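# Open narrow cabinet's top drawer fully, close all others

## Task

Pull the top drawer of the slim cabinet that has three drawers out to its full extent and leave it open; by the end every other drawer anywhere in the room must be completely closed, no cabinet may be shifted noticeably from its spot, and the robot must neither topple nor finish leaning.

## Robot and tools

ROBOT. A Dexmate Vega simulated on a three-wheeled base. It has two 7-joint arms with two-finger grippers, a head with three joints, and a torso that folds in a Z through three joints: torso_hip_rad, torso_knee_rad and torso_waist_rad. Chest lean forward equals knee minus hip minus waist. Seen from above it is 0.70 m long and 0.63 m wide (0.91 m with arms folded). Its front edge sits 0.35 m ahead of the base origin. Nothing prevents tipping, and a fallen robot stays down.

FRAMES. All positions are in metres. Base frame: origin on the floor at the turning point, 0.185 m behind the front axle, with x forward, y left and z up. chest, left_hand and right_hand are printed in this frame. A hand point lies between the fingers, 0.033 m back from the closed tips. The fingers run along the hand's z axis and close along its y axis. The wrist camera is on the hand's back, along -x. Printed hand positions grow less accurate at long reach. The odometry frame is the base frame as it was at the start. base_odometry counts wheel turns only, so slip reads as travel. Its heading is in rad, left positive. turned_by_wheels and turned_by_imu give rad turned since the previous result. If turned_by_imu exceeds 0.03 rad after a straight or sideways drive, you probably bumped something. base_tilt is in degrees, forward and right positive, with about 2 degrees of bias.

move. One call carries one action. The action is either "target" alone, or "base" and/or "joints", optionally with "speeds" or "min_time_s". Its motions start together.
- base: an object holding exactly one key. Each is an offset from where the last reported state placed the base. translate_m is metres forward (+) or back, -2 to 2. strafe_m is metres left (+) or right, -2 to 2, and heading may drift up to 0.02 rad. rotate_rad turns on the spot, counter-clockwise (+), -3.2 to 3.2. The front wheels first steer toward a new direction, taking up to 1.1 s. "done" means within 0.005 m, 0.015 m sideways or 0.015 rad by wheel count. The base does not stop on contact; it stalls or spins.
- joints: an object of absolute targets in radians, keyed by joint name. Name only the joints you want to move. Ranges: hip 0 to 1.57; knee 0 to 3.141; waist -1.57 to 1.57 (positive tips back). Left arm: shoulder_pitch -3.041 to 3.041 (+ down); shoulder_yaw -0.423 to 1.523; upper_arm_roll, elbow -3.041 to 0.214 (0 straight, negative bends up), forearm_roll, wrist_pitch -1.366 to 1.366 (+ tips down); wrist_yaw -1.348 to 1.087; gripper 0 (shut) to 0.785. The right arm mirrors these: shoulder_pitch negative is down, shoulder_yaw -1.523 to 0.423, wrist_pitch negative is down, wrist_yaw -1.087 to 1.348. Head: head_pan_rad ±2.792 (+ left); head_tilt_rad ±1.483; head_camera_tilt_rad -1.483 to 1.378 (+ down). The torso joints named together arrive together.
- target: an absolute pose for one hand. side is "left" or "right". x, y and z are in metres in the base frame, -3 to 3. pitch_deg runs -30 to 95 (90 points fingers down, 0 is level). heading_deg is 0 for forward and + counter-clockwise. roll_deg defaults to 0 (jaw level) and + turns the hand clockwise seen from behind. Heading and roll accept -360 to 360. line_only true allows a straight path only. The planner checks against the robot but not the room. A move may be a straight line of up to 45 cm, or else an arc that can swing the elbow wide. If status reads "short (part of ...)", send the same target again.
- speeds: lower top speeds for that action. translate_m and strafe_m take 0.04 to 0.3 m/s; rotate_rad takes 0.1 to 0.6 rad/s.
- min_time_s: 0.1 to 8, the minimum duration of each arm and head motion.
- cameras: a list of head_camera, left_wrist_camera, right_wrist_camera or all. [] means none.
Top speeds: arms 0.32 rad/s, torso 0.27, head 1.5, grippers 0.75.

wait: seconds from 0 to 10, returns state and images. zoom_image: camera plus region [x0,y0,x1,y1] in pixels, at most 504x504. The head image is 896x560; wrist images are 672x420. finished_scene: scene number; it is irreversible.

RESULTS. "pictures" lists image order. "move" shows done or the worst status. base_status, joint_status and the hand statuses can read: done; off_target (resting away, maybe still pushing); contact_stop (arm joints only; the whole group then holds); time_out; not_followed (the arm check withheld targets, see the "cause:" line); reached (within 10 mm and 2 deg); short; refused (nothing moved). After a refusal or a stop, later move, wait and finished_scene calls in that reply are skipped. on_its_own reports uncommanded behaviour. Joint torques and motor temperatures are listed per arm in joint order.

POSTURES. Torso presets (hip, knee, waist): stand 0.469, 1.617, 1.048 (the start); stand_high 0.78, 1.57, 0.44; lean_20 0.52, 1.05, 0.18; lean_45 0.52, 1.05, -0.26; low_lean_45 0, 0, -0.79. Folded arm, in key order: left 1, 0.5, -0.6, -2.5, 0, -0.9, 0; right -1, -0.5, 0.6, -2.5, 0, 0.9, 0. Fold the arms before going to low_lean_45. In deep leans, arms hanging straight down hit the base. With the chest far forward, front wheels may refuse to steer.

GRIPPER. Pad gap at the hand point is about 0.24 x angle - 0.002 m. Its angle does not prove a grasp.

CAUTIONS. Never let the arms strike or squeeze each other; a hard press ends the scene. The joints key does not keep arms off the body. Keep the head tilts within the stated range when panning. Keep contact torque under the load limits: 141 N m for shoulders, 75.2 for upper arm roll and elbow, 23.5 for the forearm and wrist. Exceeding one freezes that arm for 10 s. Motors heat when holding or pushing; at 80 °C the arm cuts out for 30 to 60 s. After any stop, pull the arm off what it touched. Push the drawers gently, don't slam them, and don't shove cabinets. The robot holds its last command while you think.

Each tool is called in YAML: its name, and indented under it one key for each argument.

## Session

move:
  joints: {"head_pan_rad":2.0,"head_camera_tilt_rad":0.4}
  cameras: ["head_camera"]

Scene clock: 2.00 s.
Joint torques (N m): left_arm=[4.91 0.6 -0.71 -3.18 0.21 -2.12 -0.3] | right_arm=[-4.85 -1.38 0.15 -2.93 -0.06 3.02 0.17]
Motor temperatures (°C): left_arm=[31 31 31 26 40 35 41] | right_arm=[29 27 32 31 36 36 33]
move: done
base_odometry: x=+0.000 y=+0.000 heading=+0.000
turned_by_wheels: +0.000
turned_by_imu: +0.000
base_tilt: forward=+0.1 right=+0.8
base_status: not commanded
joint_positions: torso_hip_rad=+0.469 torso_knee_rad=+1.617 torso_waist_rad=+1.048 left_shoulder_pitch_rad=+2.199 left_shoulder_yaw_rad=+0.008 left_upper_arm_roll_rad=-0.009 left_elbow_rad=-1.083 left_forearm_roll_rad=+0.016 left_wrist_pitch_rad=-0.484 left_wrist_yaw_rad=+0.004 left_gripper_rad=+0.005 right_shoulder_pitch_rad=-2.209 right_shoulder_yaw_rad=+0.017 right_upper_arm_roll_rad=-0.013 right_elbow_rad=-1.119 right_forearm_roll_rad=-0.015 right_wrist_pitch_rad=+0.484 right_wrist_yaw_rad=-0.019 right_gripper_rad=+0.005 head_pan_rad=+2.000 head_tilt_rad=+0.000 head_camera_tilt_rad=+0.400
joint_status: all done
chest: x=-0.0111 y=+0.0000 z=+1.4155 quat_wxyz=(+0.999, +0.000, +0.050, +0.000) (m; base frame)
left_hand: x=+0.1862 y=+0.2374 z=+0.5952 quat_wxyz=(+0.407, +0.009, +0.913, +0.007) pitch_deg=+41.9 heading_deg=+0.4 roll_deg=+1.6 back=up (m; base frame)
right_hand: x=+0.1977 y=-0.2171 z=+0.6067 quat_wxyz=(+0.419, +0.002, +0.908, +0.001) pitch_deg=+40.4 heading_deg=+0.0 roll_deg=+0.2 back=up (m; base frame)
pictures: head_camera

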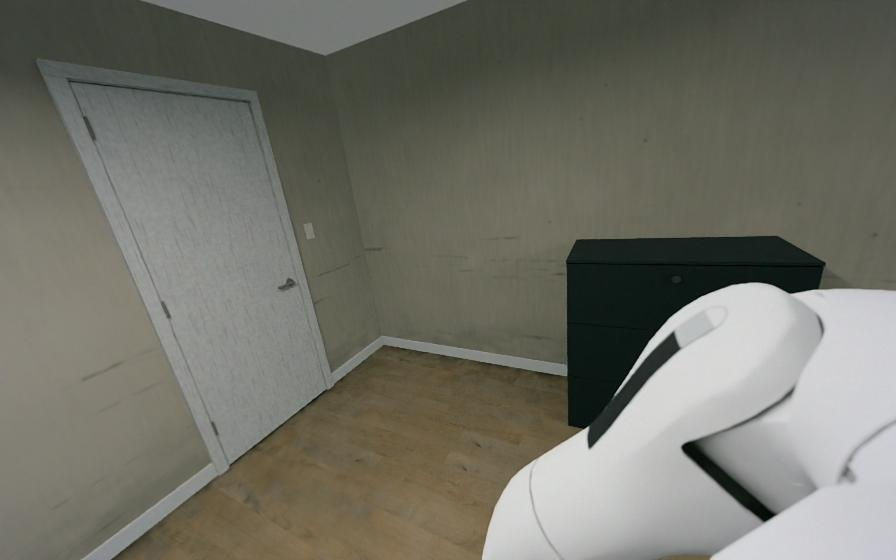

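move:
  joints: {"head_pan_rad":-2.0}
  cameras: ["head_camera"]

Scene clock: 5.50 s.
Joint torques (N m): left_arm=[5.27 0.27 -1.33 -2.29 0.01 -1.25 0.01] | right_arm=[-3.73 -1.02 0.28 -2.38 0.08 2.77 -0.13]
Motor temperatures (°C): left_arm=[31 31 31 26 40 35 41] | right_arm=[29 27 32 31 36 36 33]
move: done
base_odometry: x=+0.000 y=+0.000 heading=+0.000
turned_by_wheels: +0.000
turned_by_imu: +0.000
base_tilt: forward=+0.0 right=+0.8
base_status: not commanded
joint_positions: torso_hip_rad=+0.469 torso_knee_rad=+1.617 torso_waist_rad=+1.048 left_shoulder_pitch_rad=+2.199 left_shoulder_yaw_rad=+0.008 left_upper_arm_roll_rad=-0.009 left_elbow_rad=-1.083 left_forearm_roll_rad=+0.016 left_wrist_pitch_rad=-0.484 left_wrist_yaw_rad=+0.004 left_gripper_rad=+0.005 right_shoulder_pitch_rad=-2.209 right_shoulder_yaw_rad=+0.017 right_upper_arm_roll_rad=-0.013 right_elbow_rad=-1.119 right_forearm_roll_rad=-0.015 right_wrist_pitch_rad=+0.484 right_wrist_yaw_rad=-0.019 right_gripper_rad=+0.005 head_pan_rad=-2.000 head_tilt_rad=+0.000 head_camera_tilt_rad=+0.400
joint_status: all done
chest: x=-0.0111 y=+0.0000 z=+1.4155 quat_wxyz=(+0.999, +0.000, +0.050, +0.000) (m; base frame)
left_hand: x=+0.1862 y=+0.2374 z=+0.5952 quat_wxyz=(+0.407, +0.009, +0.913, +0.007) pitch_deg=+41.9 heading_deg=+0.4 roll_deg=+1.6 back=up (m; base frame)
right_hand: x=+0.1977 y=-0.2171 z=+0.6067 quat_wxyz=(+0.419, +0.002, +0.908, +0.001) pitch_deg=+40.4 heading_deg=+0.0 roll_deg=+0.2 back=up (m; base frame)
pictures: head_camera

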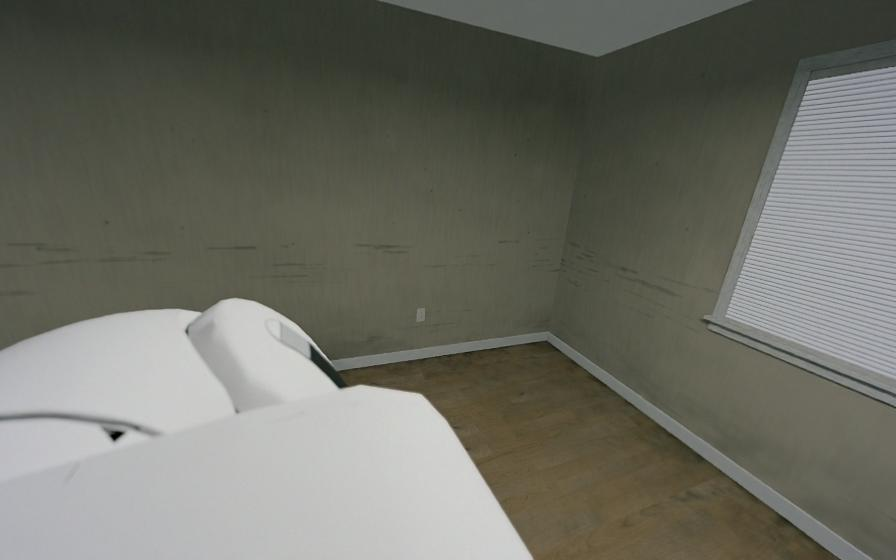

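move:
  base: {"rotate_rad":-1.5}
  joints: {"head_pan_rad":0,"left_shoulder_pitch_rad":0.943,"left_shoulder_yaw_rad":-0.028,"left_upper_arm_roll_rad":0.065,"left_elbow_rad":-1.711,"left_forearm_roll_rad":1.608,"left_wrist_pitch_rad":0.06,"left_wrist_yaw_rad":-1.07,"left_gripper_rad":0.2}
  cameras: ["head_camera"]

Scene clock: 12.30 s.
Joint torques (N m): left_arm=[-31.74 -3.37 1.93 -7.75 0.08 0.61 1.03] | right_arm=[-4.46 -1.93 0.39 -2.74 0.01 1.96 -0.13]
Motor temperatures (°C): left_arm=[31 31 31 26 40 35 41] | right_arm=[29 27 32 31 36 36 33]
move: done
base_odometry: x=+0.002 y=+0.001 heading=-1.504
turned_by_wheels: -1.504
turned_by_imu: -1.496
base_tilt: forward=+0.1 right=+0.7
base_status: done
joint_positions: torso_hip_rad=+0.469 torso_knee_rad=+1.617 torso_waist_rad=+1.048 left_shoulder_pitch_rad=+0.946 left_shoulder_yaw_rad=-0.028 left_upper_arm_roll_rad=+0.065 left_elbow_rad=-1.709 left_forearm_roll_rad=+1.604 left_wrist_pitch_rad=+0.058 left_wrist_yaw_rad=-1.067 left_gripper_rad=+0.200 right_shoulder_pitch_rad=-2.209 right_shoulder_yaw_rad=+0.017 right_upper_arm_roll_rad=-0.013 right_elbow_rad=-1.119 right_forearm_roll_rad=-0.015 right_wrist_pitch_rad=+0.484 right_wrist_yaw_rad=-0.019 right_gripper_rad=+0.005 head_pan_rad=+0.000 head_tilt_rad=+0.000 head_camera_tilt_rad=+0.400
joint_status: all done
chest: x=-0.0111 y=+0.0000 z=+1.4155 quat_wxyz=(+0.999, +0.000, +0.050, +0.000) (m; base frame)
left_hand: x=+0.8078 y=+0.1990 z=+1.2112 quat_wxyz=(+0.391, +0.591, +0.589, +0.389) pitch_deg=+23.1 heading_deg=-0.2 roll_deg=+89.9 (m; base frame)
right_hand: x=+0.1977 y=-0.2171 z=+0.6067 quat_wxyz=(+0.419, +0.002, +0.908, +0.001) pitch_deg=+40.4 heading_deg=+0.0 roll_deg=+0.2 back=up (m; base frame)
pictures: head_camera

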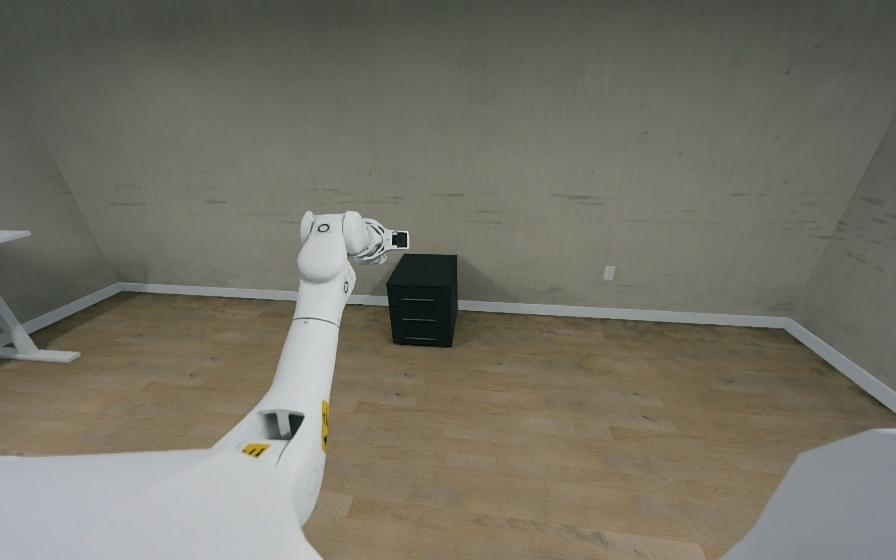

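move:
  base: {"rotate_rad":-0.105}
  joints: {"torso_hip_rad":0.3,"torso_knee_rad":0.65,"torso_waist_rad":-0.3}
  cameras: []

move:
  base: {"strafe_m":0.165}
  cameras: []

move:
  base: {"translate_m":1.05}
  cameras: ["head_camera","left_wrist_camera"]

Scene clock: 18.93 s.
Joint torques (N m): left_arm=[-21.99 -2.39 2.61 -8.21 0.12 0.14 0.62] | right_arm=[-18.13 -1.72 0.34 2.18 0 1.68 0.12]
Motor temperatures (°C): left_arm=[31 31 31 26 40 35 41] | right_arm=[30 27 32 31 36 36 33]
move: done
base_odometry: x=+0.002 y=+0.001 heading=-1.609
turned_by_wheels: -0.105
turned_by_imu: -0.104
base_tilt: forward=+0.1 right=+0.7
base_status: done
joint_positions: torso_hip_rad=+0.300 torso_knee_rad=+0.650 torso_waist_rad=-0.300 left_shoulder_pitch_rad=+0.943 left_shoulder_yaw_rad=-0.028 left_upper_arm_roll_rad=+0.065 left_elbow_rad=-1.711 left_forearm_roll_rad=+1.608 left_wrist_pitch_rad=+0.060 left_wrist_yaw_rad=-1.070 left_gripper_rad=+0.200 right_shoulder_pitch_rad=-2.209 right_shoulder_yaw_rad=+0.017 right_upper_arm_roll_rad=-0.013 right_elbow_rad=-1.119 right_forearm_roll_rad=-0.015 right_wrist_pitch_rad=+0.484 right_wrist_yaw_rad=-0.019 right_gripper_rad=+0.005 head_pan_rad=+0.000 head_tilt_rad=+0.000 head_camera_tilt_rad=+0.400
joint_status: all done
chest: x=-0.0075 y=+0.0000 z=+1.1200 quat_wxyz=(+0.948, +0.000, +0.319, +0.000) (m; base frame)
left_hand: x=+0.5856 y=+0.2002 z=+0.5201 quat_wxyz=(+0.216, +0.673, +0.673, +0.216) pitch_deg=+54.5 heading_deg=+0.0 roll_deg=-90.0 (m; base frame)
right_hand: x=-0.2522 y=-0.2171 z=+0.3213 quat_wxyz=(+0.157, +0.002, +0.988, +0.001) pitch_deg=+71.9 heading_deg=+0.1 roll_deg=+0.3 back=up (m; base frame)
pictures: none
No camera images: "cameras" was empty.

Scene clock: 21.27 s.
Joint torques (N m): left_arm=[-20.92 -2.29 1.57 -8.14 0.12 0.08 0.44] | right_arm=[-18.24 -0.22 0.36 1.26 0.05 1.9 -0.13]
Motor temperatures (°C): left_arm=[31 31 31 26 40 35 41] | right_arm=[30 27 32 31 36 36 33]
move: done
base_odometry: x=+0.166 y=-0.005 heading=-1.605
turned_by_wheels: +0.004
turned_by_imu: +0.002
base_tilt: forward=+0.0 right=+0.7
base_status: done
joint_positions: torso_hip_rad=+0.300 torso_knee_rad=+0.650 torso_waist_rad=-0.300 left_shoulder_pitch_rad=+0.943 left_shoulder_yaw_rad=-0.028 left_upper_arm_roll_rad=+0.065 left_elbow_rad=-1.711 left_forearm_roll_rad=+1.608 left_wrist_pitch_rad=+0.060 left_wrist_yaw_rad=-1.070 left_gripper_rad=+0.200 right_shoulder_pitch_rad=-2.209 right_shoulder_yaw_rad=+0.017 right_upper_arm_roll_rad=-0.013 right_elbow_rad=-1.119 right_forearm_roll_rad=-0.015 right_wrist_pitch_rad=+0.484 right_wrist_yaw_rad=-0.019 right_gripper_rad=+0.005 head_pan_rad=+0.000 head_tilt_rad=+0.000 head_camera_tilt_rad=+0.400
joint_status: not commanded
chest: x=-0.0075 y=+0.0000 z=+1.1199 quat_wxyz=(+0.948, +0.000, +0.319, +0.000) (m; base frame)
left_hand: x=+0.5856 y=+0.2002 z=+0.5201 quat_wxyz=(+0.216, +0.673, +0.673, +0.216) pitch_deg=+54.5 heading_deg=+0.0 roll_deg=-90.0 (m; base frame)
right_hand: x=-0.2522 y=-0.2171 z=+0.3213 quat_wxyz=(+0.157, +0.002, +0.988, +0.001) pitch_deg=+71.9 heading_deg=+0.1 roll_deg=+0.3 back=up (m; base frame)
pictures: none
No camera images: "cameras" was empty.

Scene clock: 26.87 s.
Joint torques (N m): left_arm=[-19.14 -4.36 1.36 -7.08 0.02 0.3 0.54] | right_arm=[-17.9 -0.92 0.05 1.26 0.15 1.13 -0.19]
Motor temperatures (°C): left_arm=[31 31 31 26 40 35 41] | right_arm=[30 27 32 31 36 36 33]
move: done
base_odometry: x=+0.130 y=-1.054 heading=-1.606
turned_by_wheels: -0.001
turned_by_imu: -0.004
base_tilt: forward=+0.0 right=+0.7
base_status: done
joint_positions: torso_hip_rad=+0.300 torso_knee_rad=+0.650 torso_waist_rad=-0.300 left_shoulder_pitch_rad=+0.943 left_shoulder_yaw_rad=-0.028 left_upper_arm_roll_rad=+0.065 left_elbow_rad=-1.711 left_forearm_roll_rad=+1.608 left_wrist_pitch_rad=+0.060 left_wrist_yaw_rad=-1.070 left_gripper_rad=+0.200 right_shoulder_pitch_rad=-2.209 right_shoulder_yaw_rad=+0.017 right_upper_arm_roll_rad=-0.013 right_elbow_rad=-1.119 right_forearm_roll_rad=-0.015 right_wrist_pitch_rad=+0.484 right_wrist_yaw_rad=-0.019 right_gripper_rad=+0.005 head_pan_rad=+0.000 head_tilt_rad=+0.000 head_camera_tilt_rad=+0.400
joint_status: not commanded
chest: x=-0.0074 y=+0.0000 z=+1.1199 quat_wxyz=(+0.948, +0.000, +0.319, +0.000) (m; base frame)
left_hand: x=+0.5856 y=+0.2002 z=+0.5200 quat_wxyz=(+0.216, +0.673, +0.673, +0.216) pitch_deg=+54.5 heading_deg=+0.0 roll_deg=-90.0 (m; base frame)
right_hand: x=-0.2522 y=-0.2171 z=+0.3213 quat_wxyz=(+0.157, +0.002, +0.988, +0.001) pitch_deg=+71.9 heading_deg=+0.1 roll_deg=+0.3 back=up (m; base frame)
pictures: head_camera, left_wrist_camera

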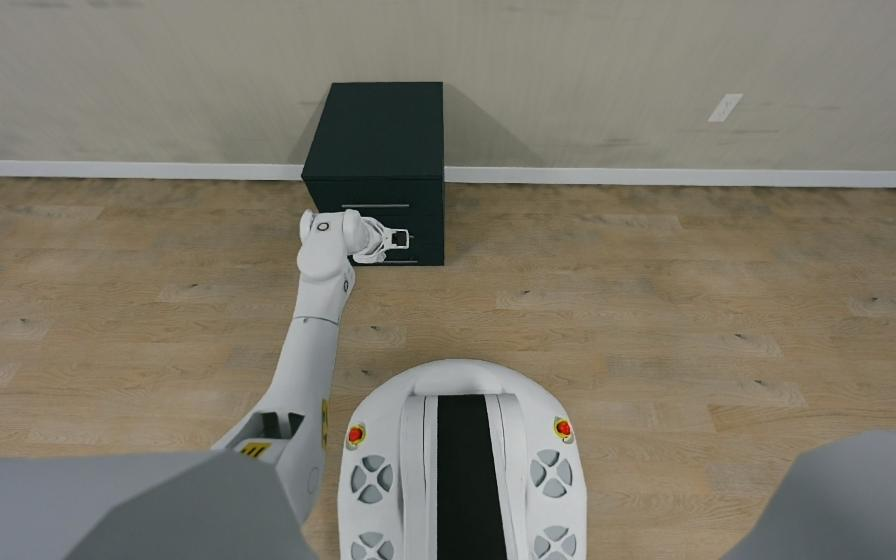

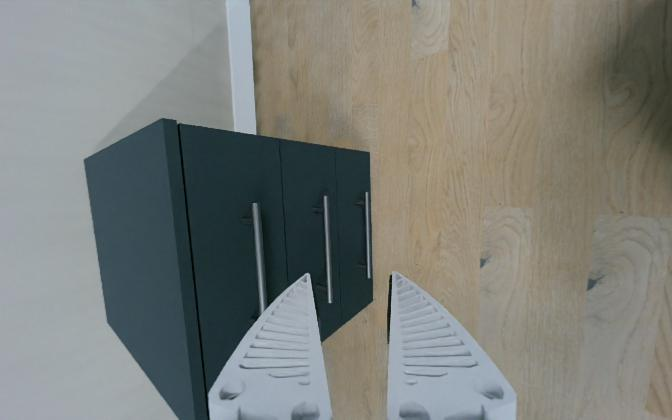

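Excellent. Same as before; drive 0.14 and pull 0.385 total.

move:
  base: {"translate_m":0.14}
  cameras: []

move:
  target: {"side":"left","x":0.673,"y":0.2,"z":0.413,"pitch_deg":55,"heading_deg":0,"roll_deg":90,"line_only":true}
  cameras: []

move:
  joints: {"left_gripper_rad":0.0}
  cameras: ["left_wrist_camera"]

move:
  base: {"translate_m":-0.35}
  speeds: {"translate_m":0.12}
  cameras: ["head_camera"]

move:
  base: {"translate_m":-0.035}
  speeds: {"translate_m":0.05}
  cameras: ["head_camera","left_wrist_camera"]

Scene clock: 29.00 s.
Joint torques (N m): left_arm=[-19.03 -3.65 1.82 -8.66 0.2 0.13 0.73] | right_arm=[-18.46 -0.89 0 1.58 -0.02 1.67 -0.11]
Motor temperatures (°C): left_arm=[31 31 31 26 40 35 41] | right_arm=[30 27 32 31 36 36 33]
move: done
base_odometry: x=+0.125 y=-1.194 heading=-1.607
turned_by_wheels: -0.001
turned_by_imu: -0.001
base_tilt: forward=+0.0 right=+0.7
base_status: done
joint_positions: torso_hip_rad=+0.300 torso_knee_rad=+0.650 torso_waist_rad=-0.300 left_shoulder_pitch_rad=+0.943 left_shoulder_yaw_rad=-0.028 left_upper_arm_roll_rad=+0.065 left_elbow_rad=-1.711 left_forearm_roll_rad=+1.608 left_wrist_pitch_rad=+0.060 left_wrist_yaw_rad=-1.070 left_gripper_rad=+0.200 right_shoulder_pitch_rad=-2.209 right_shoulder_yaw_rad=+0.017 right_upper_arm_roll_rad=-0.013 right_elbow_rad=-1.119 right_forearm_roll_rad=-0.015 right_wrist_pitch_rad=+0.484 right_wrist_yaw_rad=-0.019 right_gripper_rad=+0.005 head_pan_rad=+0.000 head_tilt_rad=+0.000 head_camera_tilt_rad=+0.400
joint_status: not commanded
chest: x=-0.0074 y=+0.0000 z=+1.1199 quat_wxyz=(+0.948, +0.000, +0.319, +0.000) (m; base frame)
left_hand: x=+0.5856 y=+0.2002 z=+0.5200 quat_wxyz=(+0.216, +0.673, +0.673, +0.216) pitch_deg=+54.5 heading_deg=+0.0 roll_deg=-90.0 (m; base frame)
right_hand: x=-0.2522 y=-0.2171 z=+0.3213 quat_wxyz=(+0.157, +0.002, +0.988, +0.001) pitch_deg=+71.9 heading_deg=+0.1 roll_deg=+0.3 back=up (m; base frame)
pictures: none
No camera images: "cameras" was empty.

Scene clock: 33.50 s.
Joint torques (N m): left_arm=[-30.27 -3.04 -4.08 -5.64 -0.06 0.23 2.91] | right_arm=[-18.03 -1.32 -0.24 0.61 0.04 1.9 -0.13]
Motor temperatures (°C): left_arm=[32 31 31 26 40 35 41] | right_arm=[30 27 32 31 36 36 33]
move: done
base_odometry: x=+0.125 y=-1.194 heading=-1.607
turned_by_wheels: +0.000
turned_by_imu: +0.001
base_tilt: forward=-0.1 right=+0.7
base_status: not commanded
joint_positions: torso_hip_rad=+0.300 torso_knee_rad=+0.650 torso_waist_rad=-0.300 left_shoulder_pitch_rad=+0.510 left_shoulder_yaw_rad=-0.042 left_upper_arm_roll_rad=+0.038 left_elbow_rad=-0.791 left_forearm_roll_rad=+1.574 left_wrist_pitch_rad=+0.057 left_wrist_yaw_rad=-0.594 left_gripper_rad=+0.200 right_shoulder_pitch_rad=-2.209 right_shoulder_yaw_rad=+0.017 right_upper_arm_roll_rad=-0.013 right_elbow_rad=-1.119 right_forearm_roll_rad=-0.015 right_wrist_pitch_rad=+0.484 right_wrist_yaw_rad=-0.019 right_gripper_rad=+0.005 head_pan_rad=+0.000 head_tilt_rad=+0.000 head_camera_tilt_rad=+0.400
joint_status: not commanded
chest: x=-0.0079 y=+0.0000 z=+1.1200 quat_wxyz=(+0.948, +0.000, +0.319, +0.000) (m; base frame)
left_hand: x=+0.6723 y=+0.2000 z=+0.4134 quat_wxyz=(+0.212, +0.675, +0.674, +0.212) pitch_deg=+55.0 heading_deg=+0.0 roll_deg=-90.0 (m; base frame)
left_hand_status: reached (straight line, planned for 3.2 s): 1 mm and 0.0 deg off.
right_hand: x=-0.2520 y=-0.2171 z=+0.3212 quat_wxyz=(+0.157, +0.002, +0.988, +0.001) pitch_deg=+71.9 heading_deg=+0.1 roll_deg=+0.3 back=up (m; base frame)
pictures: none
No camera images: "cameras" was empty.

Scene clock: 34.20 s.
Joint torques (N m): left_arm=[-11.81 -3.15 -4.38 0.41 -0.38 0 -1.88] | right_arm=[-18.02 -1.43 0.1 1.01 0.12 1.05 0.04]
Motor temperatures (°C): left_arm=[32 31 31 26 40 35 41] | right_arm=[30 27 32 31 36 36 33]
move: done
base_odometry: x=+0.125 y=-1.194 heading=-1.607
turned_by_wheels: +0.000
turned_by_imu: +0.000
base_tilt: forward=+0.0 right=+0.8
base_status: not commanded
joint_positions: torso_hip_rad=+0.300 torso_knee_rad=+0.650 torso_waist_rad=-0.300 left_shoulder_pitch_rad=+0.508 left_shoulder_yaw_rad=-0.042 left_upper_arm_roll_rad=+0.038 left_elbow_rad=-0.789 left_forearm_roll_rad=+1.574 left_wrist_pitch_rad=+0.057 left_wrist_yaw_rad=-0.590 left_gripper_rad=+0.000 right_shoulder_pitch_rad=-2.209 right_shoulder_yaw_rad=+0.017 right_upper_arm_roll_rad=-0.013 right_elbow_rad=-1.119 right_forearm_roll_rad=-0.015 right_wrist_pitch_rad=+0.484 right_wrist_yaw_rad=-0.019 right_gripper_rad=+0.005 head_pan_rad=+0.000 head_tilt_rad=+0.000 head_camera_tilt_rad=+0.400
joint_status: all done
chest: x=-0.0078 y=+0.0000 z=+1.1200 quat_wxyz=(+0.948, +0.000, +0.319, +0.000) (m; base frame)
left_hand: x=+0.6737 y=+0.2000 z=+0.4143 quat_wxyz=(+0.213, +0.674, +0.674, +0.213) pitch_deg=+54.9 heading_deg=+0.0 roll_deg=-90.0 (m; base frame)
right_hand: x=-0.2520 y=-0.2171 z=+0.3212 quat_wxyz=(+0.157, +0.002, +0.988, +0.001) pitch_deg=+71.9 heading_deg=+0.1 roll_deg=+0.3 back=up (m; base frame)
pictures: left_wrist_camera

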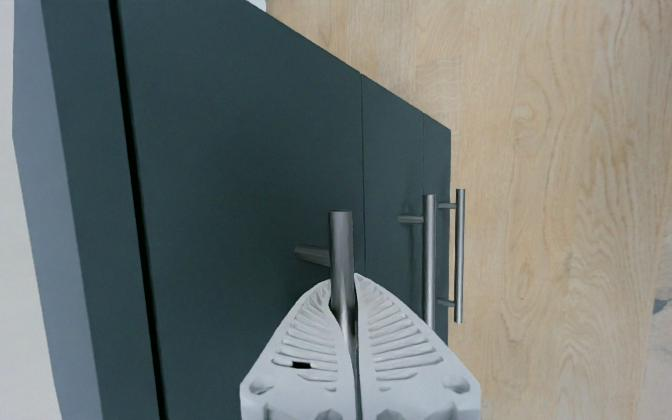

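Scene clock: 38.00 s.
Joint torques (N m): left_arm=[-13.79 -8.28 0.64 -1.42 -2.72 -3.65 -1.7] | right_arm=[-17.91 -1.37 0.44 0.58 0.08 0.96 0.12]
Motor temperatures (°C): left_arm=[32 31 31 26 40 35 41] | right_arm=[30 27 32 31 36 36 33]
move: done
base_odometry: x=+0.138 y=-0.844 heading=-1.608
turned_by_wheels: -0.001
turned_by_imu: +0.000
base_tilt: forward=+0.0 right=+0.8
base_status: done
joint_positions: torso_hip_rad=+0.300 torso_knee_rad=+0.650 torso_waist_rad=-0.300 left_shoulder_pitch_rad=+0.507 left_shoulder_yaw_rad=-0.042 left_upper_arm_roll_rad=+0.038 left_elbow_rad=-0.788 left_forearm_roll_rad=+1.575 left_wrist_pitch_rad=+0.058 left_wrist_yaw_rad=-0.590 left_gripper_rad=+0.000 right_shoulder_pitch_rad=-2.209 right_shoulder_yaw_rad=+0.017 right_upper_arm_roll_rad=-0.013 right_elbow_rad=-1.119 right_forearm_roll_rad=-0.015 right_wrist_pitch_rad=+0.484 right_wrist_yaw_rad=-0.019 right_gripper_rad=+0.005 head_pan_rad=+0.000 head_tilt_rad=+0.000 head_camera_tilt_rad=+0.400
joint_status: not commanded
chest: x=-0.0077 y=+0.0000 z=+1.1200 quat_wxyz=(+0.948, +0.000, +0.319, +0.000) (m; base frame)
left_hand: x=+0.6737 y=+0.2008 z=+0.4140 quat_wxyz=(+0.213, +0.674, +0.674, +0.214) pitch_deg=+54.9 heading_deg=+0.2 roll_deg=-89.9 (m; base frame)
right_hand: x=-0.2520 y=-0.2171 z=+0.3212 quat_wxyz=(+0.157, +0.002, +0.988, +0.001) pitch_deg=+71.9 heading_deg=+0.1 roll_deg=+0.3 back=up (m; base frame)
pictures: head_camera

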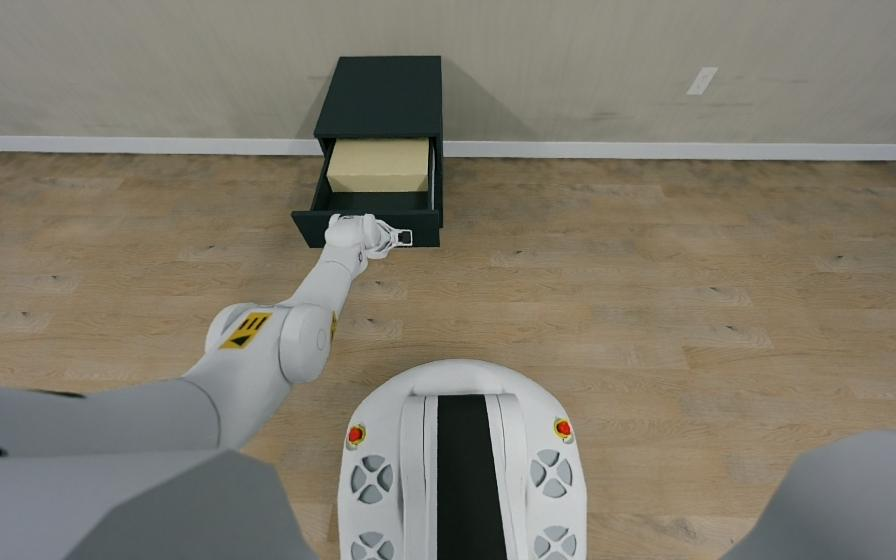

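Scene clock: 39.40 s.
Joint torques (N m): left_arm=[0.96 -9.12 1.61 4.5 -2.09 -1.68 -4.97] | right_arm=[-17.76 -1.38 0.7 1.36 0.12 0.86 -0.14]
Motor temperatures (°C): left_arm=[32 31 31 26 40 35 41] | right_arm=[30 27 32 31 36 36 33]
move: done
base_odometry: x=+0.139 y=-0.809 heading=-1.609
turned_by_wheels: -0.001
turned_by_imu: -0.001
base_tilt: forward=+0.0 right=+0.8
base_status: done
joint_positions: torso_hip_rad=+0.300 torso_knee_rad=+0.650 torso_waist_rad=-0.300 left_shoulder_pitch_rad=+0.507 left_shoulder_yaw_rad=-0.042 left_upper_arm_roll_rad=+0.038 left_elbow_rad=-0.788 left_forearm_roll_rad=+1.575 left_wrist_pitch_rad=+0.057 left_wrist_yaw_rad=-0.589 left_gripper_rad=+0.000 right_shoulder_pitch_rad=-2.209 right_shoulder_yaw_rad=+0.017 right_upper_arm_roll_rad=-0.013 right_elbow_rad=-1.119 right_forearm_roll_rad=-0.015 right_wrist_pitch_rad=+0.484 right_wrist_yaw_rad=-0.019 right_gripper_rad=+0.005 head_pan_rad=+0.000 head_tilt_rad=+0.000 head_camera_tilt_rad=+0.400
joint_status: not commanded
chest: x=-0.0077 y=+0.0000 z=+1.1200 quat_wxyz=(+0.948, +0.000, +0.319, +0.000) (m; base frame)
left_hand: x=+0.6746 y=+0.2007 z=+0.4148 quat_wxyz=(+0.214, +0.674, +0.674, +0.214) pitch_deg=+54.8 heading_deg=+0.1 roll_deg=-89.9 (m; base frame)
right_hand: x=-0.2521 y=-0.2171 z=+0.3212 quat_wxyz=(+0.157, +0.002, +0.988, +0.001) pitch_deg=+71.9 heading_deg=+0.1 roll_deg=+0.3 back=up (m; base frame)
pictures: head_camera, left_wrist_camera

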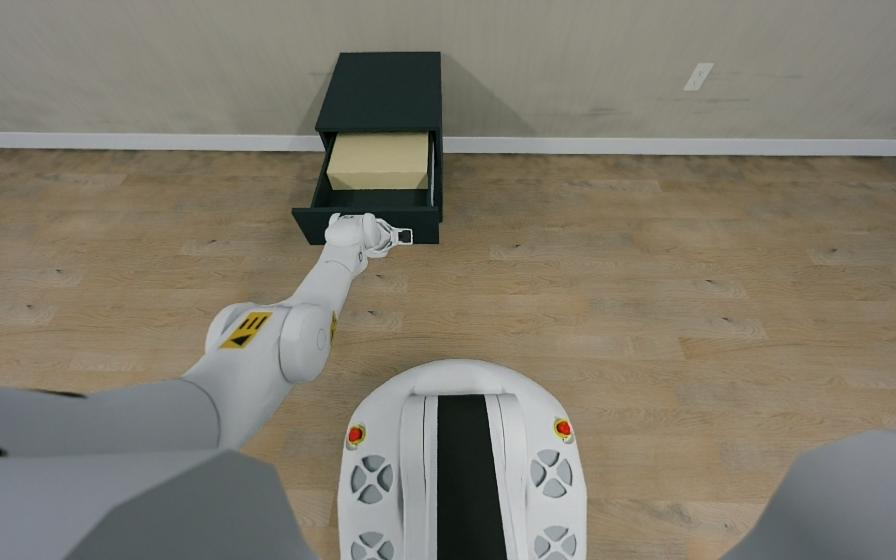

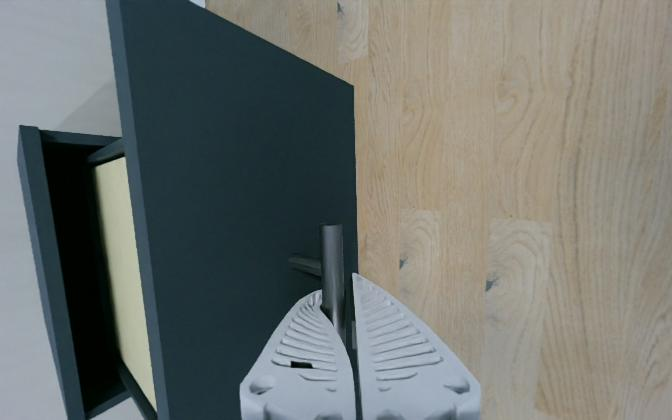

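Shoulder torque jumped: at the stop. One small confirming pull, then release.

move:
  base: {"translate_m":-0.015}
  speeds: {"translate_m":0.05}
  cameras: []

move:
  base: {"translate_m":0.012}
  speeds: {"translate_m":0.08}
  cameras: []

move:
  joints: {"left_gripper_rad":0.2}
  cameras: []

move:
  target: {"side":"left","x":0.613,"y":0.2,"z":0.485,"pitch_deg":55,"heading_deg":0,"roll_deg":90,"line_only":true}
  cameras: ["head_camera","left_wrist_camera"]

Scene clock: 40.87 s.
Joint torques (N m): left_arm=[20.09 -9.8 1.45 12.77 -2.21 -2.19 -9.02] | right_arm=[-16.97 -0.61 0.26 1.65 0.18 1.54 0.19]
Motor temperatures (°C): left_arm=[32 31 31 26 40 35 42] | right_arm=[30 27 32 31 36 36 33]
move: done
base_odometry: x=+0.140 y=-0.795 heading=-1.610
turned_by_wheels: -0.001
turned_by_imu: -0.001
base_tilt: forward=+0.0 right=+0.7
base_status: done
joint_positions: torso_hip_rad=+0.300 torso_knee_rad=+0.650 torso_waist_rad=-0.300 left_shoulder_pitch_rad=+0.506 left_shoulder_yaw_rad=-0.042 left_upper_arm_roll_rad=+0.038 left_elbow_rad=-0.789 left_forearm_roll_rad=+1.575 left_wrist_pitch_rad=+0.057 left_wrist_yaw_rad=-0.587 left_gripper_rad=+0.000 right_shoulder_pitch_rad=-2.209 right_shoulder_yaw_rad=+0.017 right_upper_arm_roll_rad=-0.013 right_elbow_rad=-1.119 right_forearm_roll_rad=-0.015 right_wrist_pitch_rad=+0.484 right_wrist_yaw_rad=-0.019 right_gripper_rad=+0.005 head_pan_rad=+0.000 head_tilt_rad=+0.000 head_camera_tilt_rad=+0.400
joint_status: not commanded
chest: x=-0.0077 y=+0.0000 z=+1.1200 quat_wxyz=(+0.948, +0.000, +0.319, +0.000) (m; base frame)
left_hand: x=+0.6759 y=+0.2007 z=+0.4161 quat_wxyz=(+0.215, +0.673, +0.674, +0.215) pitch_deg=+54.6 heading_deg=+0.1 roll_deg=-89.9 (m; base frame)
right_hand: x=-0.2520 y=-0.2171 z=+0.3212 quat_wxyz=(+0.157, +0.002, +0.988, +0.001) pitch_deg=+71.9 heading_deg=+0.1 roll_deg=+0.3 back=up (m; base frame)
pictures: none
No camera images: "cameras" was empty.

Scene clock: 41.80 s.
Joint torques (N m): left_arm=[11.55 -6.61 0.5 7.56 -1.8 -1.94 -5.17] | right_arm=[-18.05 -0.72 0.17 0.68 0.11 1.11 -0.04]
Motor temperatures (°C): left_arm=[32 31 31 26 40 35 42] | right_arm=[30 27 32 31 36 36 33]
move: done
base_odometry: x=+0.140 y=-0.807 heading=-1.611
turned_by_wheels: -0.001
turned_by_imu: +0.000
base_tilt: forward=+0.0 right=+0.7
base_status: done
joint_positions: torso_hip_rad=+0.300 torso_knee_rad=+0.650 torso_waist_rad=-0.300 left_shoulder_pitch_rad=+0.506 left_shoulder_yaw_rad=-0.042 left_upper_arm_roll_rad=+0.038 left_elbow_rad=-0.789 left_forearm_roll_rad=+1.575 left_wrist_pitch_rad=+0.057 left_wrist_yaw_rad=-0.588 left_gripper_rad=+0.000 right_shoulder_pitch_rad=-2.209 right_shoulder_yaw_rad=+0.017 right_upper_arm_roll_rad=-0.013 right_elbow_rad=-1.119 right_forearm_roll_rad=-0.015 right_wrist_pitch_rad=+0.484 right_wrist_yaw_rad=-0.019 right_gripper_rad=+0.005 head_pan_rad=+0.000 head_tilt_rad=+0.000 head_camera_tilt_rad=+0.400
joint_status: not commanded
chest: x=-0.0079 y=+0.0000 z=+1.1200 quat_wxyz=(+0.948, +0.000, +0.319, +0.000) (m; base frame)
left_hand: x=+0.6751 y=+0.2005 z=+0.4155 quat_wxyz=(+0.214, +0.674, +0.674, +0.215) pitch_deg=+54.7 heading_deg=+0.1 roll_deg=-89.9 (m; base frame)
right_hand: x=-0.2519 y=-0.2171 z=+0.3212 quat_wxyz=(+0.157, +0.002, +0.988, +0.001) pitch_deg=+71.9 heading_deg=+0.1 roll_deg=+0.3 back=up (m; base frame)
pictures: none
No camera images: "cameras" was empty.

Scene clock: 42.50 s.
Joint torques (N m): left_arm=[-19.99 -7.08 0.23 -6.03 -0.97 -1.54 1.04] | right_arm=[-18.04 -1.93 -0.06 0.96 0.08 0.96 0.08]
Motor temperatures (°C): left_arm=[32 31 31 26 40 35 42] | right_arm=[30 27 32 31 36 36 33]
move: done
base_odometry: x=+0.140 y=-0.807 heading=-1.611
turned_by_wheels: +0.000
turned_by_imu: +0.000
base_tilt: forward=+0.0 right=+0.8
base_status: not commanded
joint_positions: torso_hip_rad=+0.300 torso_knee_rad=+0.650 torso_waist_rad=-0.300 left_shoulder_pitch_rad=+0.507 left_shoulder_yaw_rad=-0.042 left_upper_arm_roll_rad=+0.038 left_elbow_rad=-0.787 left_forearm_roll_rad=+1.574 left_wrist_pitch_rad=+0.057 left_wrist_yaw_rad=-0.591 left_gripper_rad=+0.200 right_shoulder_pitch_rad=-2.209 right_shoulder_yaw_rad=+0.017 right_upper_arm_roll_rad=-0.013 right_elbow_rad=-1.119 right_forearm_roll_rad=-0.015 right_wrist_pitch_rad=+0.484 right_wrist_yaw_rad=-0.019 right_gripper_rad=+0.005 head_pan_rad=+0.000 head_tilt_rad=+0.000 head_camera_tilt_rad=+0.400
joint_status: all done
chest: x=-0.0076 y=+0.0000 z=+1.1200 quat_wxyz=(+0.948, +0.000, +0.319, +0.000) (m; base frame)
left_hand: x=+0.6730 y=+0.2005 z=+0.4133 quat_wxyz=(+0.212, +0.674, +0.674, +0.213) pitch_deg=+55.0 heading_deg=+0.1 roll_deg=-89.9 (m; base frame)
right_hand: x=-0.2521 y=-0.2171 z=+0.3213 quat_wxyz=(+0.157, +0.002, +0.988, +0.001) pitch_deg=+71.9 heading_deg=+0.1 roll_deg=+0.3 back=up (m; base frame)
pictures: none
No camera images: "cameras" was empty.

Scene clock: 46.30 s.
Joint torques (N m): left_arm=[-13.88 1.79 2.5 -8.82 -0.02 0.82 0.63] | right_arm=[-16.85 -0.88 -0.15 2.33 0.16 1.09 0.03]
Motor temperatures (°C): left_arm=[32 31 31 26 40 35 42] | right_arm=[30 27 32 31 36 36 33]
move: done
base_odometry: x=+0.140 y=-0.807 heading=-1.611
turned_by_wheels: +0.000
turned_by_imu: +0.000
base_tilt: forward=+0.0 right=+0.7
base_status: not commanded
joint_positions: torso_hip_rad=+0.300 torso_knee_rad=+0.650 torso_waist_rad=-0.300 left_shoulder_pitch_rad=+0.838 left_shoulder_yaw_rad=-0.032 left_upper_arm_roll_rad=+0.057 left_elbow_rad=-1.483 left_forearm_roll_rad=+1.598 left_wrist_pitch_rad=+0.060 left_wrist_yaw_rad=-0.957 left_gripper_rad=+0.200 right_shoulder_pitch_rad=-2.209 right_shoulder_yaw_rad=+0.017 right_upper_arm_roll_rad=-0.013 right_elbow_rad=-1.119 right_forearm_roll_rad=-0.015 right_wrist_pitch_rad=+0.484 right_wrist_yaw_rad=-0.019 right_gripper_rad=+0.005 head_pan_rad=+0.000 head_tilt_rad=+0.000 head_camera_tilt_rad=+0.400
joint_status: not commanded
chest: x=-0.0075 y=+0.0000 z=+1.1199 quat_wxyz=(+0.948, +0.000, +0.319, +0.000) (m; base frame)
left_hand: x=+0.6135 y=+0.2000 z=+0.4843 quat_wxyz=(+0.213, +0.674, +0.674, +0.213) pitch_deg=+55.0 heading_deg=+0.0 roll_deg=+90.0 (m; base frame)
left_hand_status: reached (straight line, planned for 2.5 s): 1 mm and 0.0 deg off.
right_hand: x=-0.2521 y=-0.2171 z=+0.3213 quat_wxyz=(+0.157, +0.002, +0.988, +0.001) pitch_deg=+71.9 heading_deg=+0.1 roll_deg=+0.3 back=up (m; base frame)
pictures: head_camera, left_wrist_camera

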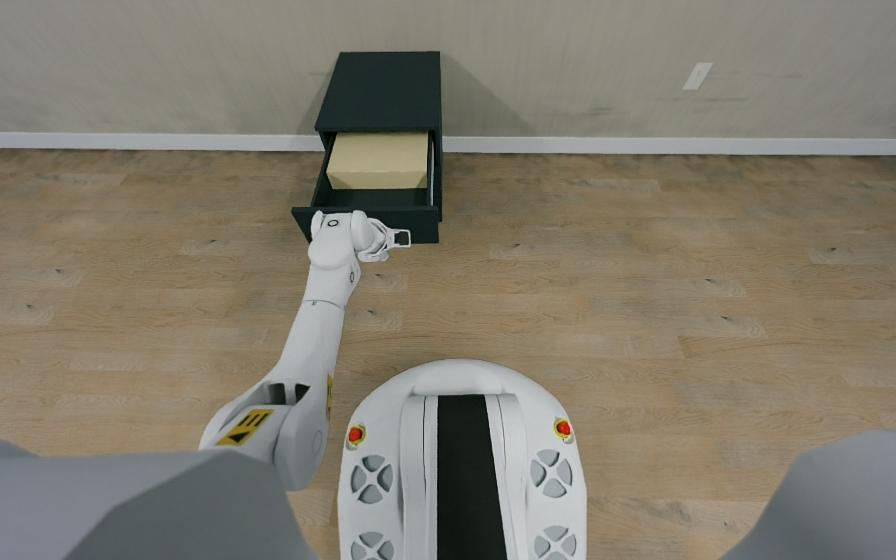

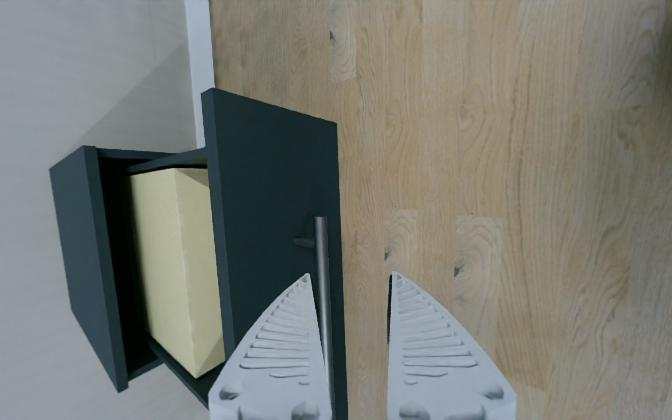

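finished_scene:
  scene: 3

The scene is finished: the task was done.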